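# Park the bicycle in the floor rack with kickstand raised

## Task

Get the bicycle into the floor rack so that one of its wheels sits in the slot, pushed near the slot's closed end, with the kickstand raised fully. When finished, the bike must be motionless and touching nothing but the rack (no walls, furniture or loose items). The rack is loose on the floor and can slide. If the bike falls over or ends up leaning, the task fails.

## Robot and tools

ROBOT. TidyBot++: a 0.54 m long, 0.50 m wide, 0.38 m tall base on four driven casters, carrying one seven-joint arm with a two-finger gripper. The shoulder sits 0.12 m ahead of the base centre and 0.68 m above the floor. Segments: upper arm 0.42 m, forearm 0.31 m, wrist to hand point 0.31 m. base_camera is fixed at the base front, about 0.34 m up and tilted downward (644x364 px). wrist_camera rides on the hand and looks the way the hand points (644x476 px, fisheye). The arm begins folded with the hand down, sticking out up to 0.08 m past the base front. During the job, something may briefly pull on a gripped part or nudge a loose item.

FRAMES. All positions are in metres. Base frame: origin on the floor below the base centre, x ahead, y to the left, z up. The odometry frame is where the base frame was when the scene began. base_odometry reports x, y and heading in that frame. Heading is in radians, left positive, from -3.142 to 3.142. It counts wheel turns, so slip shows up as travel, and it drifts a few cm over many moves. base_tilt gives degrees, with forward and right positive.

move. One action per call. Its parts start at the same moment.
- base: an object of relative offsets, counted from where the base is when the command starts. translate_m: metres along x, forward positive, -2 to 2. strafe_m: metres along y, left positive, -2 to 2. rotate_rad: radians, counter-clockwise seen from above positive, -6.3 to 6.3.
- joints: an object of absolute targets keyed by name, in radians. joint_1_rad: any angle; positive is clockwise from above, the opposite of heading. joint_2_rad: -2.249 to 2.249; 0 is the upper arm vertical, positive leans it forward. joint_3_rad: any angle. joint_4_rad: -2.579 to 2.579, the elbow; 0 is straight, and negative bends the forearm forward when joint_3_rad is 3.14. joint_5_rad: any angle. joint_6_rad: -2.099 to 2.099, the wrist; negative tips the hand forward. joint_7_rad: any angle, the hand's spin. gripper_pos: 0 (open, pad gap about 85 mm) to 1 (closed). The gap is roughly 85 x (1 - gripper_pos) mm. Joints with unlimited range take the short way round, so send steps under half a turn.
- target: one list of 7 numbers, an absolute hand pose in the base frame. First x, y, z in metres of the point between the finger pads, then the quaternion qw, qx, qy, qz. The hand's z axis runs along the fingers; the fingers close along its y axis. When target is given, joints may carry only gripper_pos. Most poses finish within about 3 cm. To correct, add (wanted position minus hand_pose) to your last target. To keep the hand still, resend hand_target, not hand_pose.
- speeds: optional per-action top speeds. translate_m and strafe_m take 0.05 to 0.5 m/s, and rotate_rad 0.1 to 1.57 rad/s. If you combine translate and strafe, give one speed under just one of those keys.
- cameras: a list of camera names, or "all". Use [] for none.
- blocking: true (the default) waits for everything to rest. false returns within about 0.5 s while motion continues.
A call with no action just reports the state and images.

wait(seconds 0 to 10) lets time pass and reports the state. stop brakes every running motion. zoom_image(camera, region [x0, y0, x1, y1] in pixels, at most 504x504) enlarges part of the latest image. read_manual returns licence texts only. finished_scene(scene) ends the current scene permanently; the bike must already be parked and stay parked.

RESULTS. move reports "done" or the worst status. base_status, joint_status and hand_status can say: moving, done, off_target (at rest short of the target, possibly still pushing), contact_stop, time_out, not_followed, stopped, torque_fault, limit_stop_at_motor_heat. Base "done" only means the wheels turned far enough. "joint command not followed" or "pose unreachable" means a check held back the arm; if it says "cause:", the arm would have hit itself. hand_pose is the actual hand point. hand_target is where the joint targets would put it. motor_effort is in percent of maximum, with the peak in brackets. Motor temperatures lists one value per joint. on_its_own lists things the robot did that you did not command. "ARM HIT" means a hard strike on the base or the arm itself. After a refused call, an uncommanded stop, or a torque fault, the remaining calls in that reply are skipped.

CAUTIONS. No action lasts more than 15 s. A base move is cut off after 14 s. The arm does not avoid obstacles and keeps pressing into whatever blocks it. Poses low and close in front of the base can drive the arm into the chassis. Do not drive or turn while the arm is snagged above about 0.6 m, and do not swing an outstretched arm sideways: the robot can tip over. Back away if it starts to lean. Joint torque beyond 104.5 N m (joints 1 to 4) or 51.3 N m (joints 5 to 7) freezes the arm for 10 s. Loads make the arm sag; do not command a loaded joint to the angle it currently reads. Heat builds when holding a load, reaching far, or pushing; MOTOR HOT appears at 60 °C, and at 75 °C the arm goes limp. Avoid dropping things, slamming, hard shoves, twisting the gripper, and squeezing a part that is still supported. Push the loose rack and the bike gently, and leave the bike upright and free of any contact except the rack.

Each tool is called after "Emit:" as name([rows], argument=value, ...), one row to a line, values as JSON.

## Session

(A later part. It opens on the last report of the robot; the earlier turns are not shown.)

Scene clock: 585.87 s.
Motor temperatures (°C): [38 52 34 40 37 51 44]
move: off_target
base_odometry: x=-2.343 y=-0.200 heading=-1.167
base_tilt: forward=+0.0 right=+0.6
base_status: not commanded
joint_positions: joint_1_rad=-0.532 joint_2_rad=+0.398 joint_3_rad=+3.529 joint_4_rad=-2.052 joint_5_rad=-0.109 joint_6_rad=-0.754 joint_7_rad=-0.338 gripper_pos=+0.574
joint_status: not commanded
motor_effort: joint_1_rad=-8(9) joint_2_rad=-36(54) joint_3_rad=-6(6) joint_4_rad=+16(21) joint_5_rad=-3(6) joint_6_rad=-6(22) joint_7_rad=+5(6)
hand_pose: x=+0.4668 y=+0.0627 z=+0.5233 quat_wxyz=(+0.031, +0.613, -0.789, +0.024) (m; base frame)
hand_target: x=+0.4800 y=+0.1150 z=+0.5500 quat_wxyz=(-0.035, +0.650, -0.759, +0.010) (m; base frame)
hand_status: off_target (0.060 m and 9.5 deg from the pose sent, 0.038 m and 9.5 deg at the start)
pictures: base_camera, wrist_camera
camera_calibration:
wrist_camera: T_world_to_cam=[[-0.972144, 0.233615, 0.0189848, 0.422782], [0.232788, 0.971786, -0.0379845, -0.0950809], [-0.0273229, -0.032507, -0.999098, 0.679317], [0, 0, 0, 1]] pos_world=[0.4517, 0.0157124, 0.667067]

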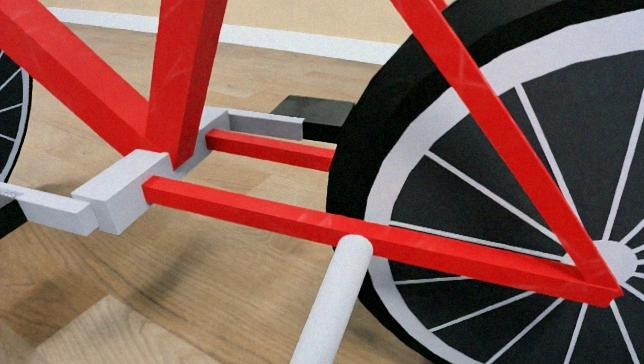

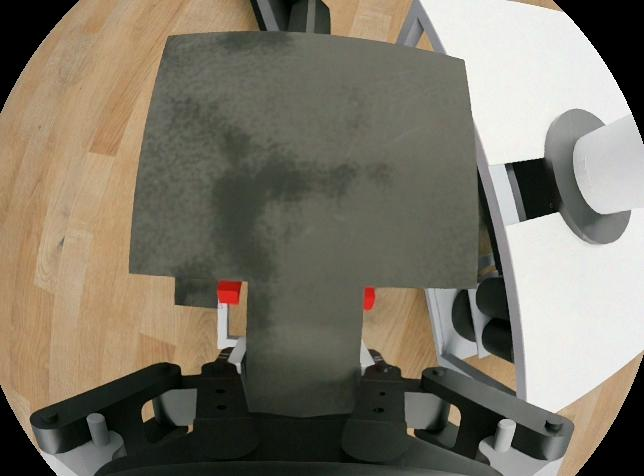

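Emit:
move(target=[0.480, 0.125, 0.66, -0.055, 0.635, -0.769, 0.028], cameras=["wrist_camera"])

Emit:
move(base={"strafe_m": 0.12, "translate_m": 0.01}, speeds={"strafe_m": 0.08})

Emit:
zoom_image(camera="wrist_camera", region=[200, 0, 440, 50])

Scene clock: 588.23 s.
Motor temperatures (°C): [38 52 34 40 37 52 44]
move: off_target
base_odometry: x=-2.343 y=-0.200 heading=-1.167
base_tilt: forward=+0.1 right=+0.6
base_status: not commanded
joint_positions: joint_1_rad=-0.372 joint_2_rad=+0.394 joint_3_rad=+3.273 joint_4_rad=-1.963 joint_5_rad=-0.002 joint_6_rad=-0.848 joint_7_rad=-0.522 gripper_pos=+0.574
joint_status: not commanded
motor_effort: joint_1_rad=-8(11) joint_2_rad=-71(71) joint_3_rad=-8(10) joint_4_rad=+30(30) joint_5_rad=-8(10) joint_6_rad=-22(22) joint_7_rad=+6(6)
hand_pose: x=+0.4750 y=+0.0856 z=+0.5379 quat_wxyz=(+0.037, +0.603, -0.797, +0.011) (m; base frame)
hand_target: x=+0.4800 y=+0.1250 z=+0.6600 quat_wxyz=(-0.055, +0.636, -0.770, +0.028) (m; base frame)
hand_status: off_target (0.128 m and 11.8 deg from the pose sent, 0.151 m and 10.5 deg at the start)
pictures: wrist_camera
camera_calibration:
wrist_camera: T_world_to_cam=[[-0.964773, 0.25908, 0.0457271, 0.405034], [0.257893, 0.965699, -0.0302792, -0.134269], [-0.0520034, -0.0174198, -0.998495, 0.70502], [0, 0, 0, 1]] pos_world=[0.462056, 0.0370091, 0.681372]

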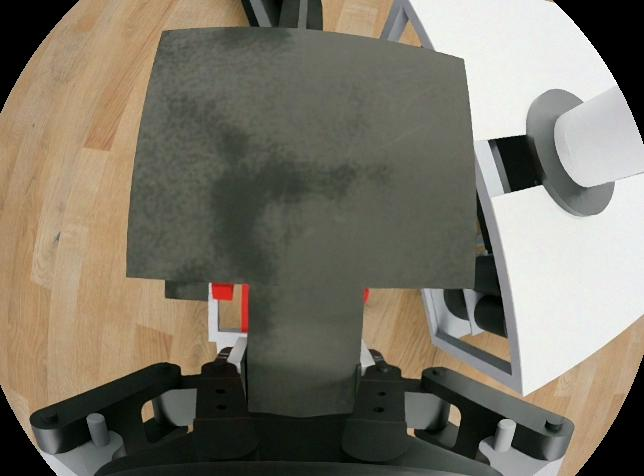

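Scene clock: 590.27 s.
Motor temperatures (°C): [38 52 34 40 37 52 44]
move: done
base_odometry: x=-2.229 y=-0.162 heading=-1.167
base_tilt: forward=+0.0 right=+0.6
base_status: done
joint_positions: joint_1_rad=-0.332 joint_2_rad=+0.354 joint_3_rad=+3.279 joint_4_rad=-1.945 joint_5_rad=+0.009 joint_6_rad=-0.885 joint_7_rad=-0.581 gripper_pos=+0.574
joint_status: not commanded
motor_effort: joint_1_rad=-12(15) joint_2_rad=-62(71) joint_3_rad=-13(16) joint_4_rad=+28(30) joint_5_rad=-9(11) joint_6_rad=-16(22) joint_7_rad=+10(13)
hand_pose: x=+0.4819 y=+0.0681 z=+0.5570 quat_wxyz=(+0.029, +0.563, -0.825, +0.017) (m; base frame)
hand_target: x=+0.4800 y=+0.1250 z=+0.6600 quat_wxyz=(-0.055, +0.636, -0.770, +0.028) (m; base frame)
hand_status: not commanded
pictures: base_camera, wrist_camera
camera_calibration:
wrist_camera: T_world_to_cam=[[-0.935954, 0.351419, 0.0222236, 0.408301], [0.350856, 0.936077, -0.0256786, -0.163893], [-0.029827, -0.0162367, -0.999423, 0.71388], [0, 0, 0, 1]] pos_world=[0.460947, 0.0215231, 0.700186]

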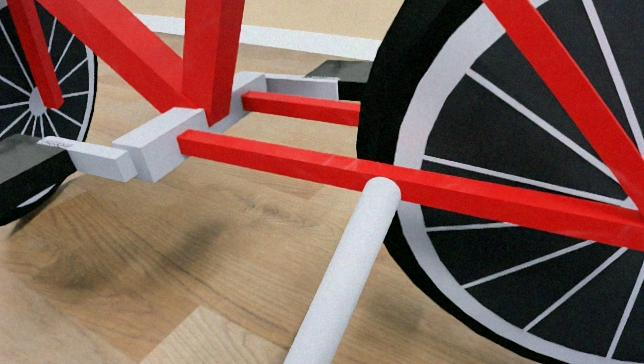

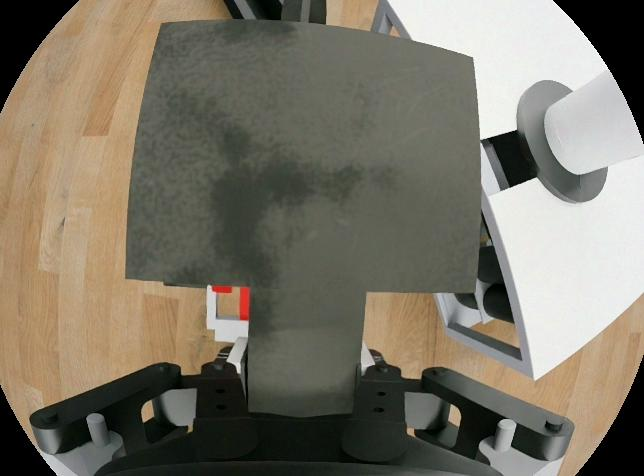

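Scaled by 2.100.

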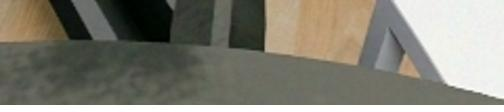

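Emit:
move(base={"strafe_m": -0.12, "translate_m": -0.01}, speeds={"strafe_m": 0.08}, cameras=[])

Emit:
move(target=[0.450, 0.125, 0.62, -0.045, 0.68, -0.735, 0.02])

Emit:
zoom_image(camera="wrist_camera", region=[200, 0, 440, 50])

Emit:
zoom_image(camera="base_camera", region=[444, 64, 644, 364])

Scene clock: 592.63 s.
Motor temperatures (°C): [38 52 34 40 37 52 44]
move: done
base_odometry: x=-2.343 y=-0.200 heading=-1.166
base_tilt: forward=+0.0 right=+0.6
base_status: done
joint_positions: joint_1_rad=-0.406 joint_2_rad=+0.354 joint_3_rad=+3.212 joint_4_rad=-1.929 joint_5_rad=+0.011 joint_6_rad=-0.885 joint_7_rad=-0.526 gripper_pos=+0.574
joint_status: not commanded
motor_effort: joint_1_rad=+3(12) joint_2_rad=-69(69) joint_3_rad=+2(13) joint_4_rad=+25(27) joint_5_rad=-7(11) joint_6_rad=-25(28) joint_7_rad=-4(10)
hand_pose: x=+0.4751 y=+0.1215 z=+0.5599 quat_wxyz=(+0.018, +0.641, -0.767, +0.011) (m; base frame)
hand_target: x=+0.4800 y=+0.1250 z=+0.6600 quat_wxyz=(-0.055, +0.636, -0.770, +0.028) (m; base frame)
hand_status: not commanded
pictures: none
No camera images: "cameras" was empty.

Scene clock: 593.67 s.
Motor temperatures (°C): [38 53 34 40 37 52 44]
move: off_target
base_odometry: x=-2.343 y=-0.200 heading=-1.166
base_tilt: forward=+0.0 right=+0.6
base_status: not commanded
joint_positions: joint_1_rad=-0.400 joint_2_rad=+0.323 joint_3_rad=+3.217 joint_4_rad=-2.016 joint_5_rad=+0.012 joint_6_rad=-0.809 joint_7_rad=-0.488 gripper_pos=+0.574
joint_status: not commanded
motor_effort: joint_1_rad=-4(5) joint_2_rad=-54(68) joint_3_rad=-5(5) joint_4_rad=+17(26) joint_5_rad=-8(11) joint_6_rad=-25(26) joint_7_rad=+2(4)
hand_pose: x=+0.4598 y=+0.1118 z=+0.5511 quat_wxyz=(+0.009, +0.652, -0.758, +0.014) (m; base frame)
hand_target: x=+0.4500 y=+0.1250 z=+0.6200 quat_wxyz=(-0.045, +0.678, -0.733, +0.020) (m; base frame)
hand_status: off_target (0.071 m and 7.5 deg from the pose sent, 0.065 m and 9.3 deg at the start)
pictures: base_camera, wrist_camera
camera_calibration:
wrist_camera: T_world_to_cam=[[-0.990784, 0.135196, 0.00829789, 0.429459], [0.135274, 0.99076, 0.00974537, -0.123696], [-0.00690368, 0.010778, -0.999918, 0.6948], [0, 0, 0, 1]] pos_world=[0.44703, 0.0570031, 0.692385]

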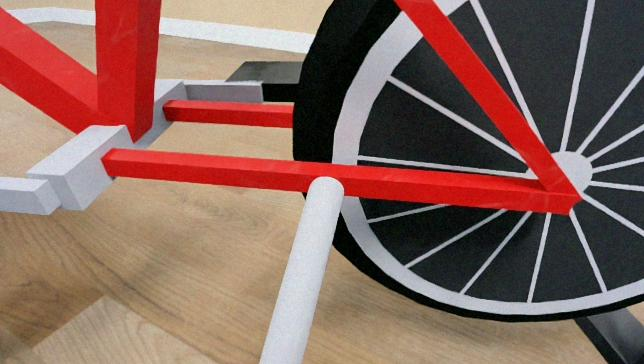

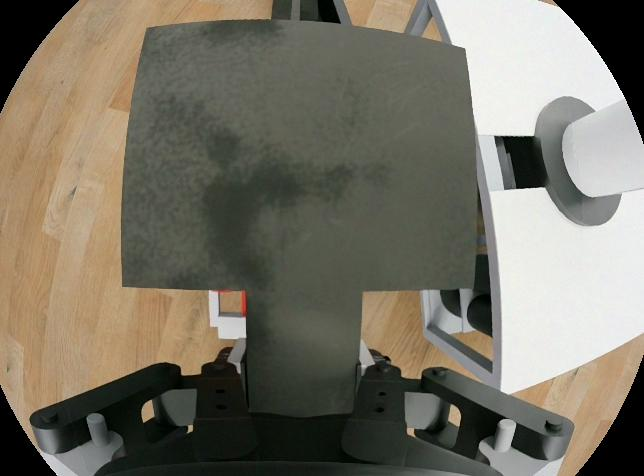

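Scaled by 2.100.

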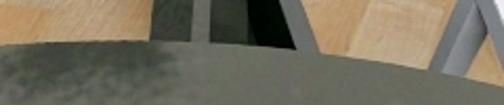

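Scaled by 1.680.

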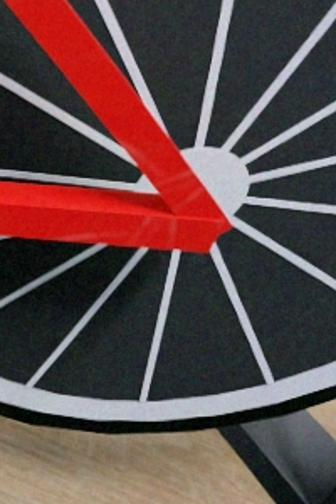

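Emit:
move(base={"strafe_m": -0.173, "translate_m": -0.09, "rotate_rad": 0.384}, speeds={"strafe_m": 0.08, "rotate_rad": 0.17})

Emit:
zoom_image(camera="wrist_camera", region=[200, 0, 440, 50])

Emit:
zoom_image(camera="base_camera", region=[444, 64, 644, 364])

Scene clock: 598.00 s.
Motor temperatures (°C): [38 53 34 40 37 52 44]
move: done
base_odometry: x=-2.537 y=-0.185 heading=-0.781
base_tilt: forward=+0.0 right=+0.6
base_status: done
joint_positions: joint_1_rad=-0.414 joint_2_rad=+0.321 joint_3_rad=+3.198 joint_4_rad=-2.054 joint_5_rad=+0.013 joint_6_rad=-0.800 joint_7_rad=-0.424 gripper_pos=+0.574
joint_status: not commanded
motor_effort: joint_1_rad=+0(19) joint_2_rad=-62(64) joint_3_rad=+0(20) joint_4_rad=+24(25) joint_5_rad=-3(11) joint_6_rad=-23(26) joint_7_rad=+1(14)
hand_pose: x=+0.4397 y=+0.1165 z=+0.5435 quat_wxyz=(+0.020, +0.687, -0.726, +0.006) (m; base frame)
hand_target: x=+0.4500 y=+0.1250 z=+0.6200 quat_wxyz=(-0.045, +0.678, -0.733, +0.020) (m; base frame)
hand_status: not commanded
pictures: base_camera, wrist_camera
camera_calibration:
wrist_camera: T_world_to_cam=[[-0.998442, 0.0414015, 0.0374004, 0.407364], [0.0415639, 0.999129, 0.00357592, -0.0819561], [-0.0372197, 0.00512485, -0.999294, 0.700619], [0, 0, 0, 1]] pos_world=[0.436213, 0.0614287, 0.685182]

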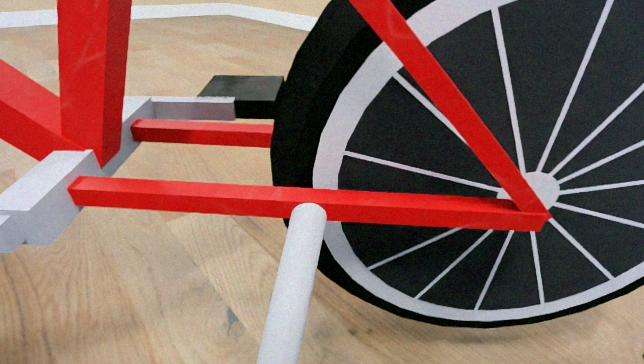

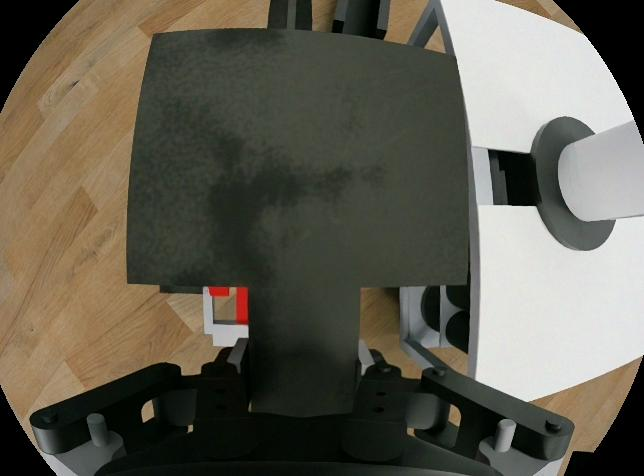

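Scaled by 2.100.

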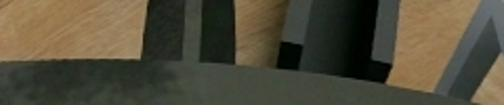

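Scaled by 1.680.

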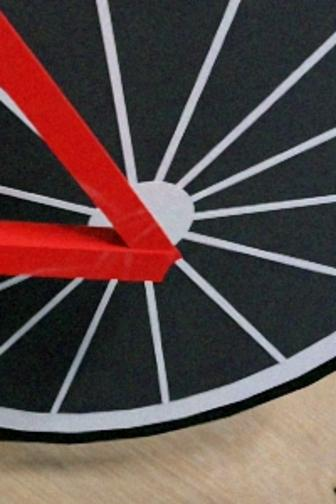

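Emit:
move(base={"strafe_m": 0.169, "translate_m": -0.047, "rotate_rad": -0.23}, speeds={"strafe_m": 0.1, "rotate_rad": 0.12})

Emit:
zoom_image(camera="wrist_camera", region=[200, 0, 440, 50])

Scene clock: 601.40 s.
Motor temperatures (°C): [38 53 34 40 37 52 44]
move: done
base_odometry: x=-2.452 y=-0.032 heading=-1.011
base_tilt: forward=+0.0 right=+0.6
base_status: done
joint_positions: joint_1_rad=-0.406 joint_2_rad=+0.321 joint_3_rad=+3.205 joint_4_rad=-2.061 joint_5_rad=+0.030 joint_6_rad=-0.800 joint_7_rad=-0.415 gripper_pos=+0.574
joint_status: not commanded
motor_effort: joint_1_rad=-1(5) joint_2_rad=-58(63) joint_3_rad=-1(6) joint_4_rad=+23(26) joint_5_rad=-7(14) joint_6_rad=-21(24) joint_7_rad=-1(7)
hand_pose: x=+0.4389 y=+0.1069 z=+0.5420 quat_wxyz=(+0.027, +0.690, -0.723, +0.011) (m; base frame)
hand_target: x=+0.4500 y=+0.1250 z=+0.6200 quat_wxyz=(-0.045, +0.678, -0.733, +0.020) (m; base frame)
hand_status: not commanded
pictures: base_camera, wrist_camera
camera_calibration:
wrist_camera: T_world_to_cam=[[-0.998631, 0.0338421, 0.0398831, 0.406605], [0.0333827, 0.999369, -0.0121293, -0.0603153], [-0.0402685, -0.0107813, -0.999131, 0.702078], [0, 0, 0, 1]] pos_world=[0.436333, 0.0540862, 0.68452]

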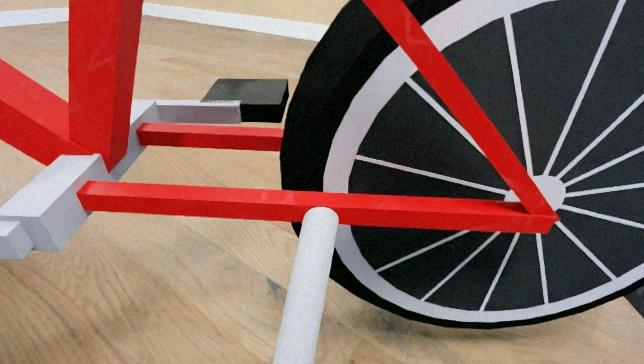

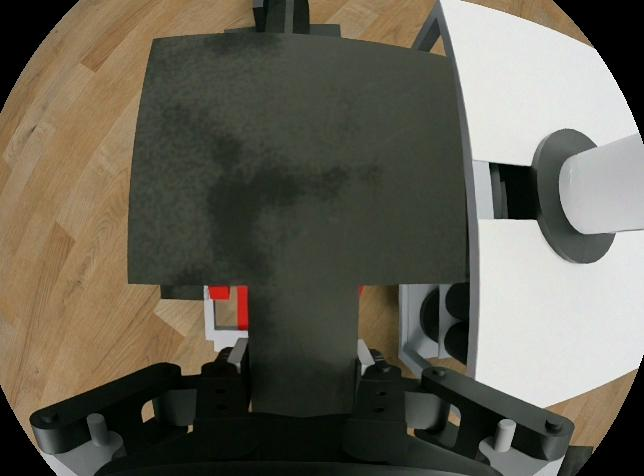

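Scaled by 2.100.

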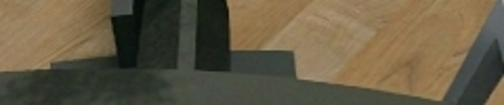

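Emit:
move(base={"strafe_m": -0.08, "translate_m": -0.002}, speeds={"strafe_m": 0.06})

Emit:
zoom_image(camera="wrist_camera", region=[200, 0, 440, 50])

Emit:
zoom_image(camera="base_camera", region=[444, 164, 644, 364])

Scene clock: 603.73 s.
Motor temperatures (°C): [38 53 34 40 37 52 44]
move: done
base_odometry: x=-2.521 y=-0.073 heading=-1.011
base_tilt: forward=+0.0 right=+0.6
base_status: done
joint_positions: joint_1_rad=-0.409 joint_2_rad=+0.323 joint_3_rad=+3.203 joint_4_rad=-2.061 joint_5_rad=+0.030 joint_6_rad=-0.799 joint_7_rad=-0.415 gripper_pos=+0.574
joint_status: not commanded
motor_effort: joint_1_rad=+0(4) joint_2_rad=-61(62) joint_3_rad=+0(3) joint_4_rad=+23(25) joint_5_rad=-2(7) joint_6_rad=-24(24) joint_7_rad=+1(3)
hand_pose: x=+0.4384 y=+0.1086 z=+0.5415 quat_wxyz=(+0.027, +0.692, -0.722, +0.010) (m; base frame)
hand_target: x=+0.4500 y=+0.1250 z=+0.6200 quat_wxyz=(-0.045, +0.678, -0.733, +0.020) (m; base frame)
hand_status: not commanded
pictures: base_camera, wrist_camera
camera_calibration:
wrist_camera: T_world_to_cam=[[-0.998745, 0.0291737, 0.0406989, 0.406191], [0.028723, 0.99952, -0.011617, -0.0602476], [-0.0410182, -0.0104335, -0.999104, 0.701887], [0, 0, 0, 1]] pos_world=[0.436202, 0.0556917, 0.684026]

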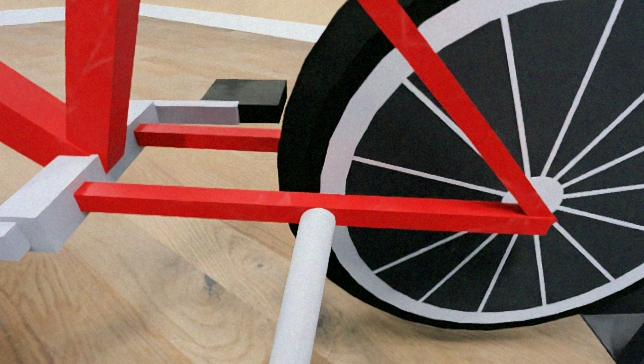

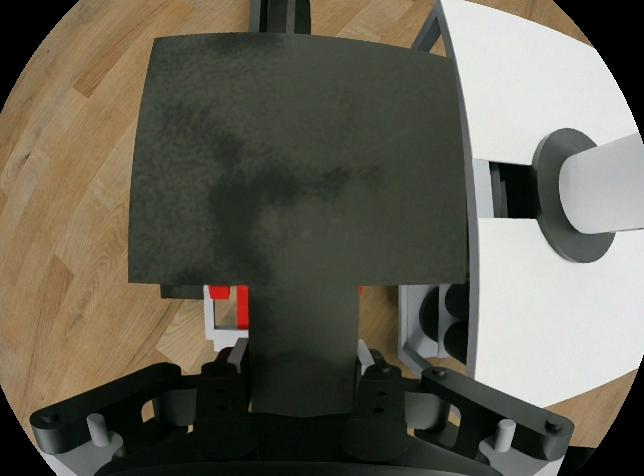

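Scaled by 2.100.

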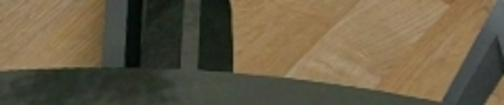

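Scaled by 2.520.

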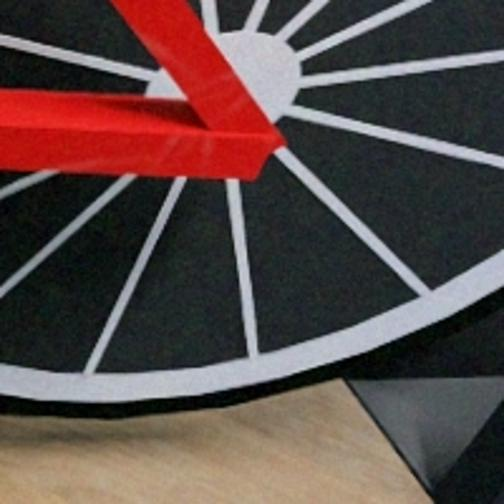

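Emit:
move(base={"strafe_m": -0.06, "translate_m": -0.002}, speeds={"strafe_m": 0.05})

Emit:
zoom_image(camera="wrist_camera", region=[200, 0, 440, 50])

Emit:
zoom_image(camera="base_camera", region=[444, 164, 644, 364])

Scene clock: 605.73 s.
Motor temperatures (°C): [38 53 34 40 37 52 44]
move: done
base_odometry: x=-2.573 y=-0.103 heading=-1.011
base_tilt: forward=+0.0 right=+0.6
base_status: done
joint_positions: joint_1_rad=-0.412 joint_2_rad=+0.323 joint_3_rad=+3.201 joint_4_rad=-2.061 joint_5_rad=+0.030 joint_6_rad=-0.799 joint_7_rad=-0.415 gripper_pos=+0.574
joint_status: not commanded
motor_effort: joint_1_rad=+1(4) joint_2_rad=-61(63) joint_3_rad=+0(3) joint_4_rad=+24(25) joint_5_rad=-3(5) joint_6_rad=-23(25) joint_7_rad=+0(2)
hand_pose: x=+0.4380 y=+0.1101 z=+0.5415 quat_wxyz=(+0.027, +0.693, -0.720, +0.010) (m; base frame)
hand_target: x=+0.4500 y=+0.1250 z=+0.6200 quat_wxyz=(-0.045, +0.678, -0.733, +0.020) (m; base frame)
hand_status: not commanded
pictures: base_camera, wrist_camera
camera_calibration:
wrist_camera: T_world_to_cam=[[-0.99885, 0.0248562, 0.0409936, 0.406096], [0.0244224, 0.999641, -0.0110493, -0.0601823], [-0.0412535, -0.0100354, -0.999098, 0.701879], [0, 0, 0, 1]] pos_world=[0.436053, 0.0571103, 0.683933]

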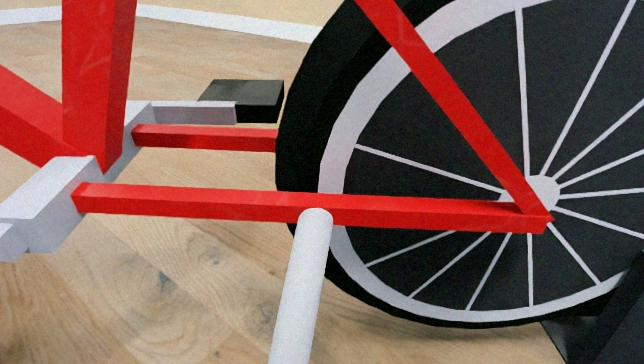

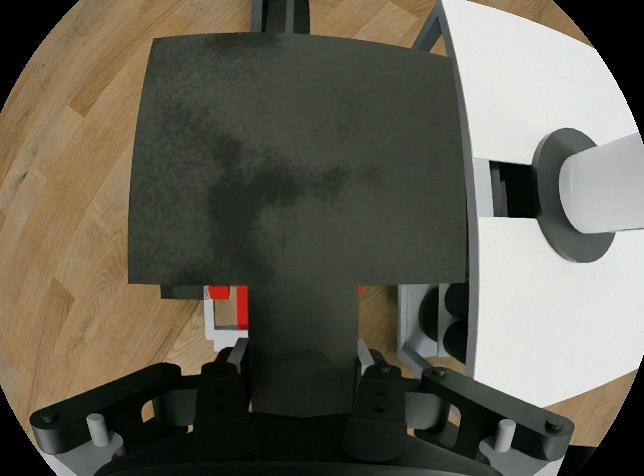

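Scaled by 2.100.

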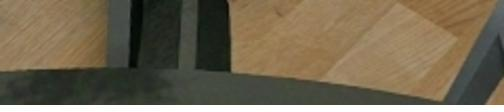

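Scaled by 2.520.

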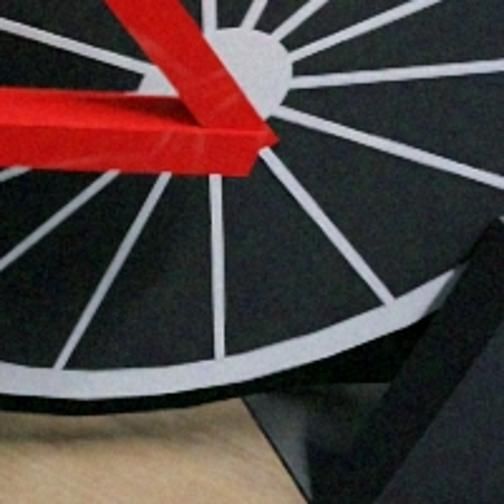

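Emit:
move(base={"strafe_m": -0.06, "translate_m": -0.001}, speeds={"strafe_m": 0.05})

Emit:
zoom_image(camera="wrist_camera", region=[200, 0, 440, 50])

Scene clock: 607.47 s.
Motor temperatures (°C): [38 53 34 40 37 52 44]
move: done
base_odometry: x=-2.625 y=-0.133 heading=-1.011
base_tilt: forward=+0.0 right=+0.6
base_status: done
joint_positions: joint_1_rad=-0.416 joint_2_rad=+0.323 joint_3_rad=+3.198 joint_4_rad=-2.060 joint_5_rad=+0.029 joint_6_rad=-0.799 joint_7_rad=-0.415 gripper_pos=+0.574
joint_status: not commanded
motor_effort: joint_1_rad=+1(4) joint_2_rad=-61(63) joint_3_rad=+1(4) joint_4_rad=+24(25) joint_5_rad=-5(5) joint_6_rad=-23(25) joint_7_rad=-1(2)
hand_pose: x=+0.4375 y=+0.1126 z=+0.5415 quat_wxyz=(+0.026, +0.696, -0.718, +0.010) (m; base frame)
hand_target: x=+0.4500 y=+0.1250 z=+0.6200 quat_wxyz=(-0.045, +0.678, -0.733, +0.020) (m; base frame)
hand_status: not commanded
pictures: base_camera, wrist_camera
camera_calibration:
wrist_camera: T_world_to_cam=[[-0.999004, 0.0179493, 0.0408491, 0.406418], [0.0175513, 0.999795, -0.010082, -0.0601749], [-0.0410217, -0.00935503, -0.999114, 0.701771], [0, 0, 0, 1]] pos_world=[0.435857, 0.0594327, 0.683941]

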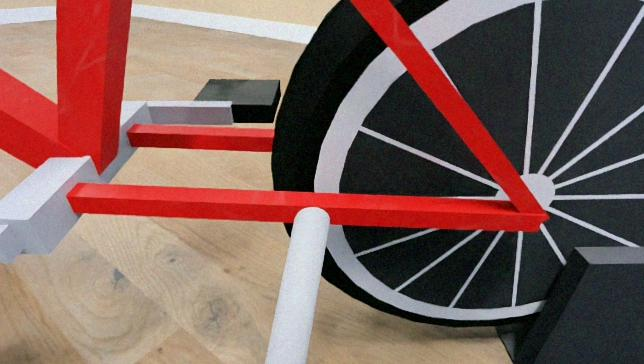

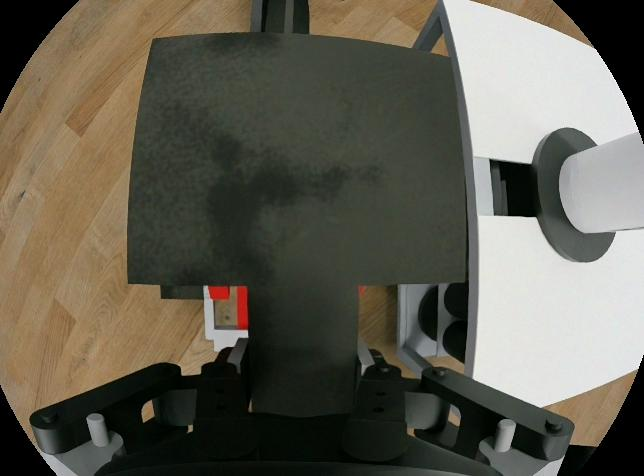

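Scaled by 2.100.

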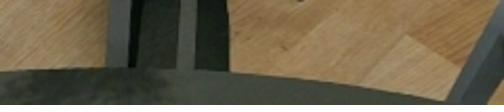

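Emit:
move(base={"strafe_m": -0.12, "translate_m": -0.002}, speeds={"strafe_m": 0.08})

Emit:
zoom_image(camera="wrist_camera", region=[200, 0, 440, 50])

Scene clock: 609.63 s.
Motor temperatures (°C): [38 53 34 40 37 52 44]
move: done
base_odometry: x=-2.727 y=-0.195 heading=-1.011
base_tilt: forward=+0.0 right=+0.6
base_status: done
joint_positions: joint_1_rad=-0.423 joint_2_rad=+0.324 joint_3_rad=+3.192 joint_4_rad=-2.058 joint_5_rad=+0.024 joint_6_rad=-0.799 joint_7_rad=-0.415 gripper_pos=+0.574
joint_status: not commanded
motor_effort: joint_1_rad=+3(5) joint_2_rad=-61(63) joint_3_rad=+2(5) joint_4_rad=+23(24) joint_5_rad=-5(6) joint_6_rad=-24(25) joint_7_rad=-3(4)
hand_pose: x=+0.4367 y=+0.1183 z=+0.5418 quat_wxyz=(+0.024, +0.699, -0.715, +0.008) (m; base frame)
hand_target: x=+0.4500 y=+0.1250 z=+0.6200 quat_wxyz=(-0.045, +0.678, -0.733, +0.020) (m; base frame)
hand_status: not commanded
pictures: base_camera, wrist_camera
camera_calibration:
wrist_camera: T_world_to_cam=[[-0.999131, 0.00900155, 0.0407032, 0.406793], [0.00883998, 0.999952, -0.00414781, -0.0653141], [-0.0407386, -0.00378439, -0.999163, 0.701343], [0, 0, 0, 1]] pos_world=[0.435589, 0.0643034, 0.683927]

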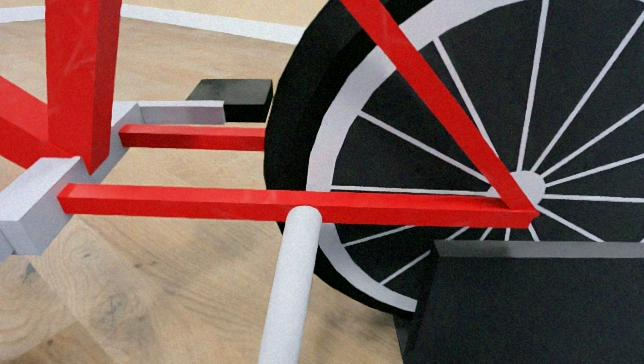

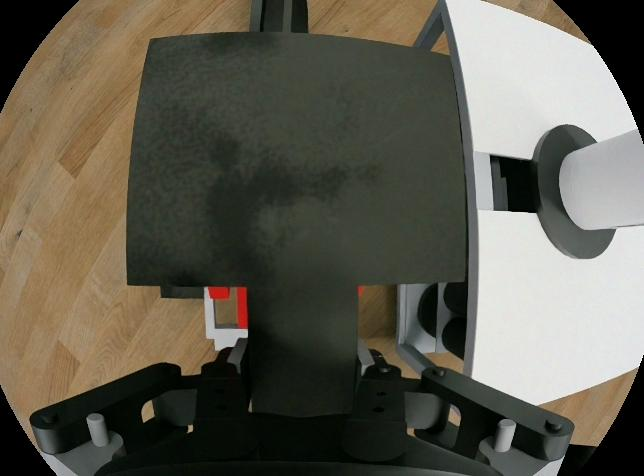

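Scaled by 2.100.

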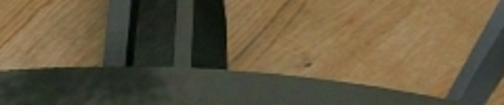

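Emit:
move(base={"strafe_m": -0.13, "translate_m": 0.0}, speeds={"strafe_m": 0.08})

Emit:
zoom_image(camera="wrist_camera", region=[200, 0, 440, 50])

Scene clock: 611.87 s.
Motor temperatures (°C): [38 53 34 40 37 52 44]
move: done
base_odometry: x=-2.838 y=-0.264 heading=-1.011
base_tilt: forward=+0.0 right=+0.6
base_status: done
joint_positions: joint_1_rad=-0.423 joint_2_rad=+0.325 joint_3_rad=+3.190 joint_4_rad=-2.056 joint_5_rad=+0.024 joint_6_rad=-0.798 joint_7_rad=-0.415 gripper_pos=+0.574
joint_status: not commanded
motor_effort: joint_1_rad=+2(6) joint_2_rad=-60(63) joint_3_rad=+1(5) joint_4_rad=+22(25) joint_5_rad=-5(6) joint_6_rad=-23(26) joint_7_rad=-2(3)
hand_pose: x=+0.4372 y=+0.1195 z=+0.5417 quat_wxyz=(+0.024, +0.699, -0.714, +0.008) (m; base frame)
hand_target: x=+0.4500 y=+0.1250 z=+0.6200 quat_wxyz=(-0.045, +0.678, -0.733, +0.020) (m; base frame)
hand_status: not commanded
pictures: base_camera, wrist_camera
camera_calibration:
wrist_camera: T_world_to_cam=[[-0.999166, 0.00699232, 0.0402211, 0.407732], [0.00687102, 0.999971, -0.00315335, -0.0661611], [-0.040242, -0.00287436, -0.999186, 0.700962], [0, 0, 0, 1]] pos_world=[0.436055, 0.0653231, 0.683783]

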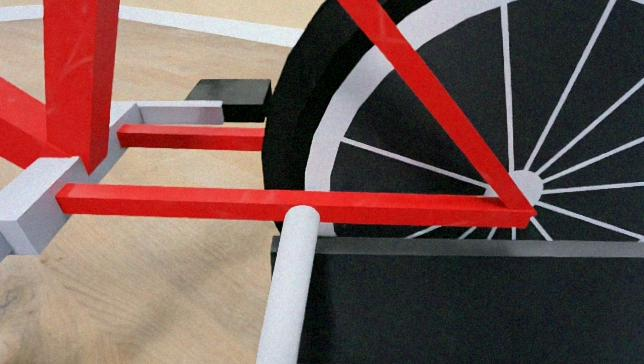

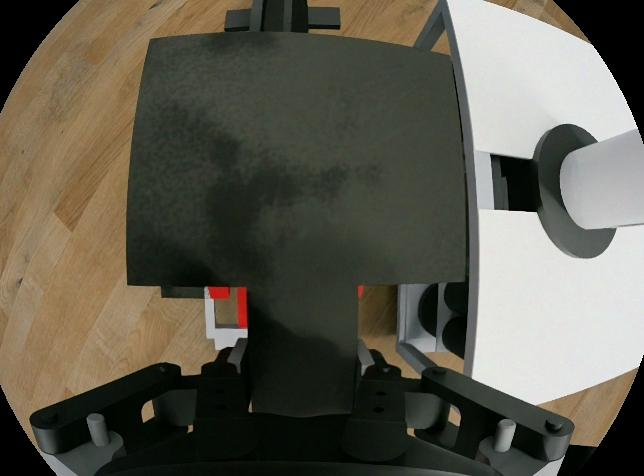

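Scaled by 2.100.

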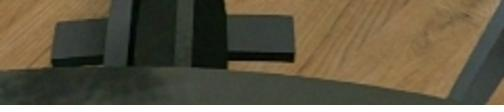

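Emit:
move(base={"strafe_m": -0.1, "translate_m": 0.0}, speeds={"strafe_m": 0.06})

Emit:
zoom_image(camera="wrist_camera", region=[200, 0, 440, 50])

Scene clock: 614.13 s.
Motor temperatures (°C): [38 53 34 40 37 52 44]
move: done
base_odometry: x=-2.923 y=-0.317 heading=-1.011
base_tilt: forward=+0.0 right=+0.6
base_status: done
joint_positions: joint_1_rad=-0.423 joint_2_rad=+0.325 joint_3_rad=+3.190 joint_4_rad=-2.056 joint_5_rad=+0.024 joint_6_rad=-0.798 joint_7_rad=-0.415 gripper_pos=+0.574
joint_status: not commanded
motor_effort: joint_1_rad=+1(6) joint_2_rad=-60(62) joint_3_rad=+1(5) joint_4_rad=+22(25) joint_5_rad=-4(5) joint_6_rad=-23(25) joint_7_rad=-1(3)
hand_pose: x=+0.4374 y=+0.1193 z=+0.5417 quat_wxyz=(+0.024, +0.699, -0.714, +0.008) (m; base frame)
hand_target: x=+0.4500 y=+0.1250 z=+0.6200 quat_wxyz=(-0.045, +0.678, -0.733, +0.020) (m; base frame)
hand_status: not commanded
pictures: base_camera, wrist_camera
camera_calibration:
wrist_camera: T_world_to_cam=[[-0.999168, 0.00768999, 0.0400605, 0.407934], [0.00757061, 0.999966, -0.0031308, -0.0663184], [-0.0400832, -0.00282492, -0.999192, 0.700862], [0, 0, 0, 1]] pos_world=[0.436189, 0.0651591, 0.683746]

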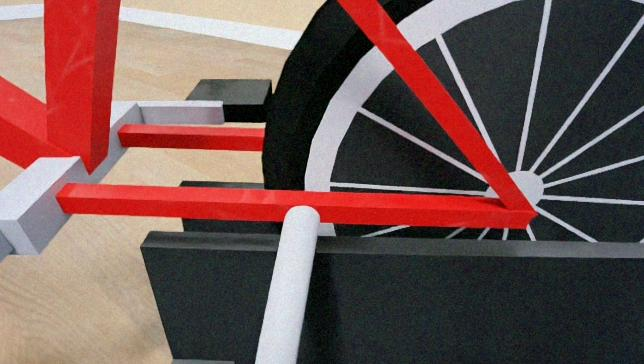

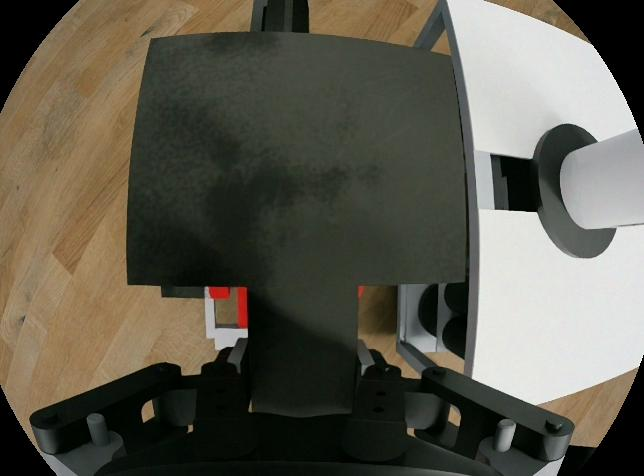

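Scaled by 2.100.

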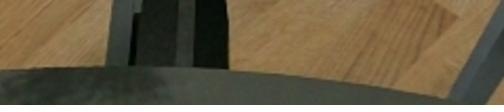

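Emit:
move(base={"strafe_m": -0.04, "translate_m": 0.0}, speeds={"strafe_m": 0.05})

Emit:
zoom_image(camera="wrist_camera", region=[200, 0, 440, 50])

Scene clock: 615.57 s.
Motor temperatures (°C): [38 53 34 40 37 52 44]
move: done
base_odometry: x=-2.957 y=-0.338 heading=-1.011
base_tilt: forward=+0.0 right=+0.6
base_status: done
joint_positions: joint_1_rad=-0.423 joint_2_rad=+0.325 joint_3_rad=+3.190 joint_4_rad=-2.056 joint_5_rad=+0.024 joint_6_rad=-0.798 joint_7_rad=-0.415 gripper_pos=+0.574
joint_status: not commanded
motor_effort: joint_1_rad=+2(6) joint_2_rad=-60(62) joint_3_rad=+2(5) joint_4_rad=+23(24) joint_5_rad=-5(5) joint_6_rad=-23(24) joint_7_rad=-2(2)
hand_pose: x=+0.4374 y=+0.1192 z=+0.5417 quat_wxyz=(+0.024, +0.699, -0.715, +0.008) (m; base frame)
hand_target: x=+0.4500 y=+0.1250 z=+0.6200 quat_wxyz=(-0.045, +0.678, -0.733, +0.020) (m; base frame)
hand_status: not commanded
pictures: base_camera, wrist_camera
camera_calibration:
wrist_camera: T_world_to_cam=[[-0.999162, 0.00798991, 0.0401306, 0.407868], [0.00786868, 0.999964, -0.0031779, -0.0663384], [-0.0401545, -0.00285946, -0.999189, 0.700853], [0, 0, 0, 1]] pos_world=[0.43619, 0.0650813, 0.683706]

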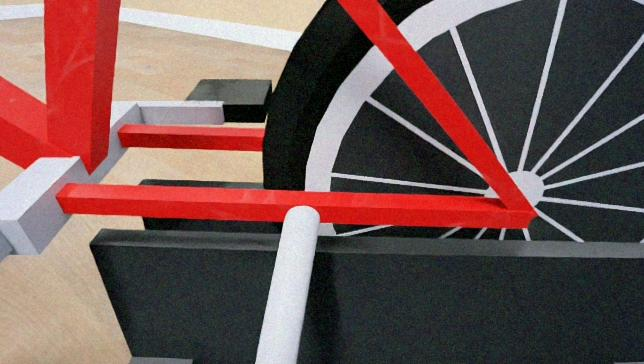

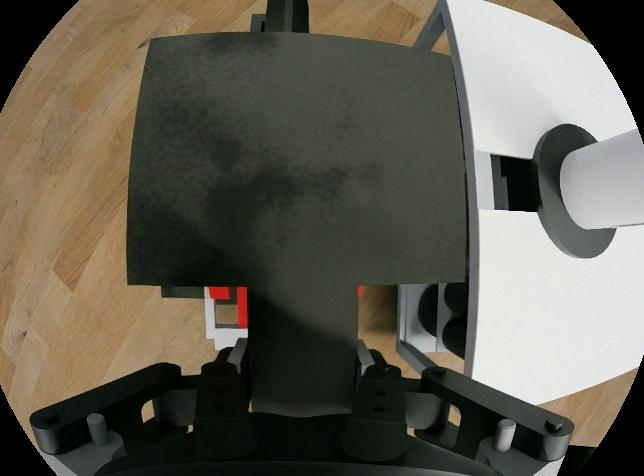

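Scaled by 2.100.

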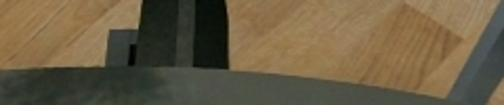

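Emit:
move(base={"strafe_m": -0.02, "translate_m": 0.0}, speeds={"strafe_m": 0.05})

Emit:
zoom_image(camera="wrist_camera", region=[200, 0, 440, 50])

Scene clock: 616.57 s.
Motor temperatures (°C): [38 53 34 40 37 52 44]
move: done
base_odometry: x=-2.974 y=-0.349 heading=-1.011
base_tilt: forward=+0.0 right=+0.6
base_status: done
joint_positions: joint_1_rad=-0.424 joint_2_rad=+0.326 joint_3_rad=+3.191 joint_4_rad=-2.056 joint_5_rad=+0.024 joint_6_rad=-0.798 joint_7_rad=-0.415 gripper_pos=+0.574
joint_status: not commanded
motor_effort: joint_1_rad=+2(5) joint_2_rad=-61(63) joint_3_rad=+1(5) joint_4_rad=+23(25) joint_5_rad=-3(6) joint_6_rad=-23(25) joint_7_rad=+0(1)
hand_pose: x=+0.4374 y=+0.1193 z=+0.5416 quat_wxyz=(+0.024, +0.699, -0.715, +0.008) (m; base frame)
hand_target: x=+0.4500 y=+0.1250 z=+0.6200 quat_wxyz=(-0.045, +0.678, -0.733, +0.020) (m; base frame)
hand_status: not commanded
pictures: base_camera, wrist_camera
camera_calibration:
wrist_camera: T_world_to_cam=[[-0.999164, 0.00789044, 0.0401185, 0.407873], [0.00776292, 0.999964, -0.00333355, -0.0662426], [-0.0401434, -0.00301932, -0.999189, 0.700832], [0, 0, 0, 1]] pos_world=[0.43618, 0.065138, 0.683679]

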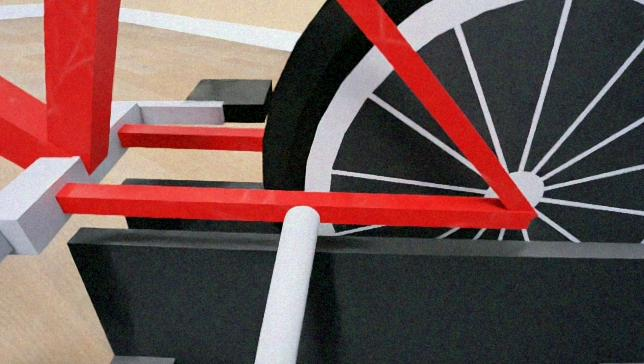

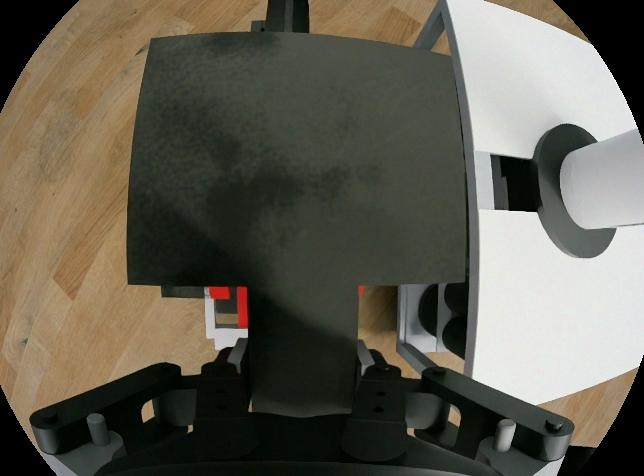

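Scaled by 2.100.

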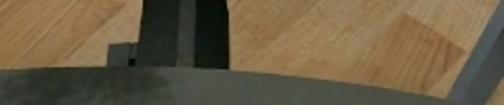

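Emit:
move(base={"strafe_m": -0.025, "translate_m": 0.0}, speeds={"strafe_m": 0.05})

Emit:
zoom_image(camera="wrist_camera", region=[200, 0, 440, 50])

Scene clock: 617.67 s.
Motor temperatures (°C): [38 54 34 40 37 52 44]
move: done
base_odometry: x=-2.995 y=-0.362 heading=-1.011
base_tilt: forward=+0.0 right=+0.6
base_status: done
joint_positions: joint_1_rad=-0.425 joint_2_rad=+0.326 joint_3_rad=+3.189 joint_4_rad=-2.056 joint_5_rad=+0.023 joint_6_rad=-0.798 joint_7_rad=-0.415 gripper_pos=+0.574
joint_status: not commanded
motor_effort: joint_1_rad=+3(5) joint_2_rad=-61(63) joint_3_rad=+2(4) joint_4_rad=+22(24) joint_5_rad=-3(5) joint_6_rad=-24(25) joint_7_rad=+0(1)
hand_pose: x=+0.4369 y=+0.1206 z=+0.5414 quat_wxyz=(+0.024, +0.700, -0.714, +0.007) (m; base frame)
hand_target: x=+0.4500 y=+0.1250 z=+0.6200 quat_wxyz=(-0.045, +0.678, -0.733, +0.020) (m; base frame)
hand_status: not commanded
pictures: base_camera, wrist_camera
camera_calibration:
wrist_camera: T_world_to_cam=[[-0.999157, 0.00514252, 0.0407228, 0.407381], [0.00505528, 0.999985, -0.002245, -0.0670163], [-0.0407337, -0.00203724, -0.999168, 0.70077], [0, 0, 0, 1]] pos_world=[0.435921, 0.0663479, 0.683447]

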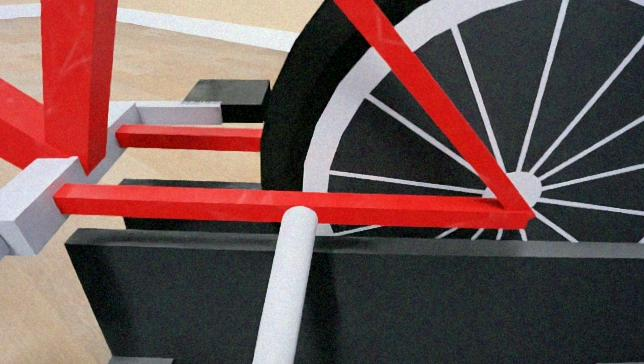

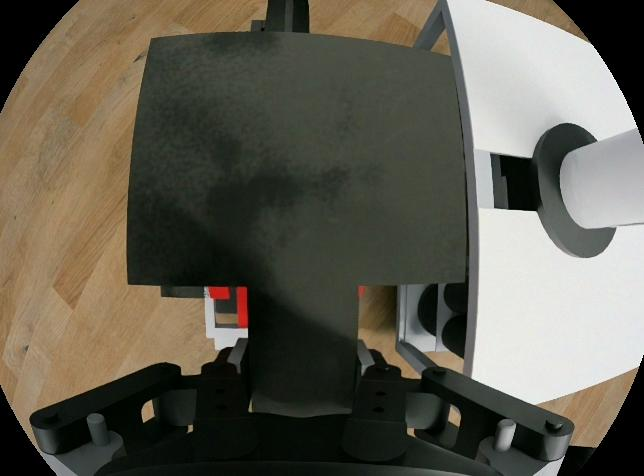

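Scaled by 2.100.

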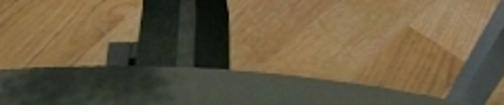

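Emit:
move(target=[0.447, 0.122, 0.56, -0.045, 0.69, -0.722, 0.03], cameras=["base_camera"])

Emit:
move(target=[0.445, 0.122, 0.51, -0.05, 0.69, -0.722, 0.04])

Scene clock: 619.03 s.
Motor temperatures (°C): [38 54 34 40 37 52 44]
move: off_target
base_odometry: x=-2.995 y=-0.362 heading=-1.011
base_tilt: forward=+0.0 right=+0.6
base_status: not commanded
joint_positions: joint_1_rad=-0.587 joint_2_rad=+0.314 joint_3_rad=+3.369 joint_4_rad=-2.132 joint_5_rad=-0.008 joint_6_rad=-0.695 joint_7_rad=-0.372 gripper_pos=+0.576
joint_status: not commanded
motor_effort: joint_1_rad=+1(4) joint_2_rad=-34(61) joint_3_rad=+3(5) joint_4_rad=+13(22) joint_5_rad=+0(4) joint_6_rad=-8(24) joint_7_rad=+0(2)
hand_pose: x=+0.4341 y=+0.1147 z=+0.5312 quat_wxyz=(+0.009, +0.704, -0.709, +0.031) (m; base frame)
hand_target: x=+0.4470 y=+0.1220 z=+0.5600 quat_wxyz=(-0.045, +0.690, -0.722, +0.030) (m; base frame)
hand_status: off_target (0.032 m and 6.6 deg from the pose sent, 0.021 m and 8.4 deg at the start)
pictures: base_camera

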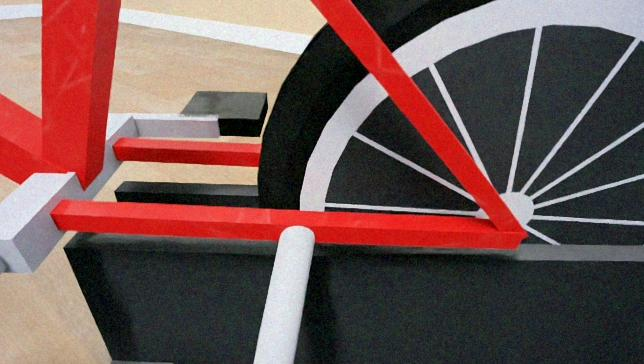

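Scene clock: 620.60 s.
Motor temperatures (°C): [38 53 34 40 37 52 44]
move: off_target
base_odometry: x=-2.995 y=-0.362 heading=-1.011
base_tilt: forward=+0.0 right=+0.6
base_status: not commanded
joint_positions: joint_1_rad=-0.770 joint_2_rad=+0.292 joint_3_rad=+3.631 joint_4_rad=-2.207 joint_5_rad=-0.198 joint_6_rad=-0.600 joint_7_rad=-0.150 gripper_pos=+0.576
joint_status: not commanded
motor_effort: joint_1_rad=-1(2) joint_2_rad=-4(34) joint_3_rad=+0(3) joint_4_rad=+7(13) joint_5_rad=-4(5) joint_6_rad=+11(11) joint_7_rad=-1(2)
hand_pose: x=+0.4352 y=+0.1150 z=+0.5298 quat_wxyz=(-0.032, +0.704, -0.708, +0.030) (m; base frame)
hand_target: x=+0.4450 y=+0.1220 z=+0.5100 quat_wxyz=(-0.050, +0.689, -0.721, +0.040) (m; base frame)
hand_status: off_target (0.023 m and 3.3 deg from the pose sent, 0.025 m and 7.2 deg at the start)
pictures: base_camera, wrist_camera
camera_calibration:
wrist_camera: T_world_to_cam=[[-0.997513, -0.00960998, -0.0698263, 0.465766], [-0.0125772, 0.999031, 0.0421798, -0.0771229], [0.0693533, 0.0429532, -0.996667, 0.634617], [0, 0, 0, 1]] pos_world=[0.419625, 0.0542653, 0.668278]

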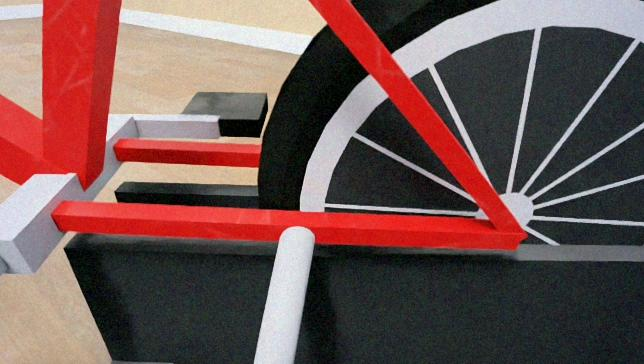

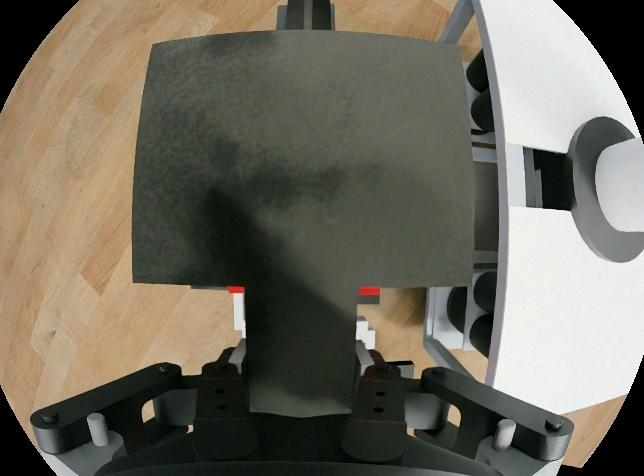

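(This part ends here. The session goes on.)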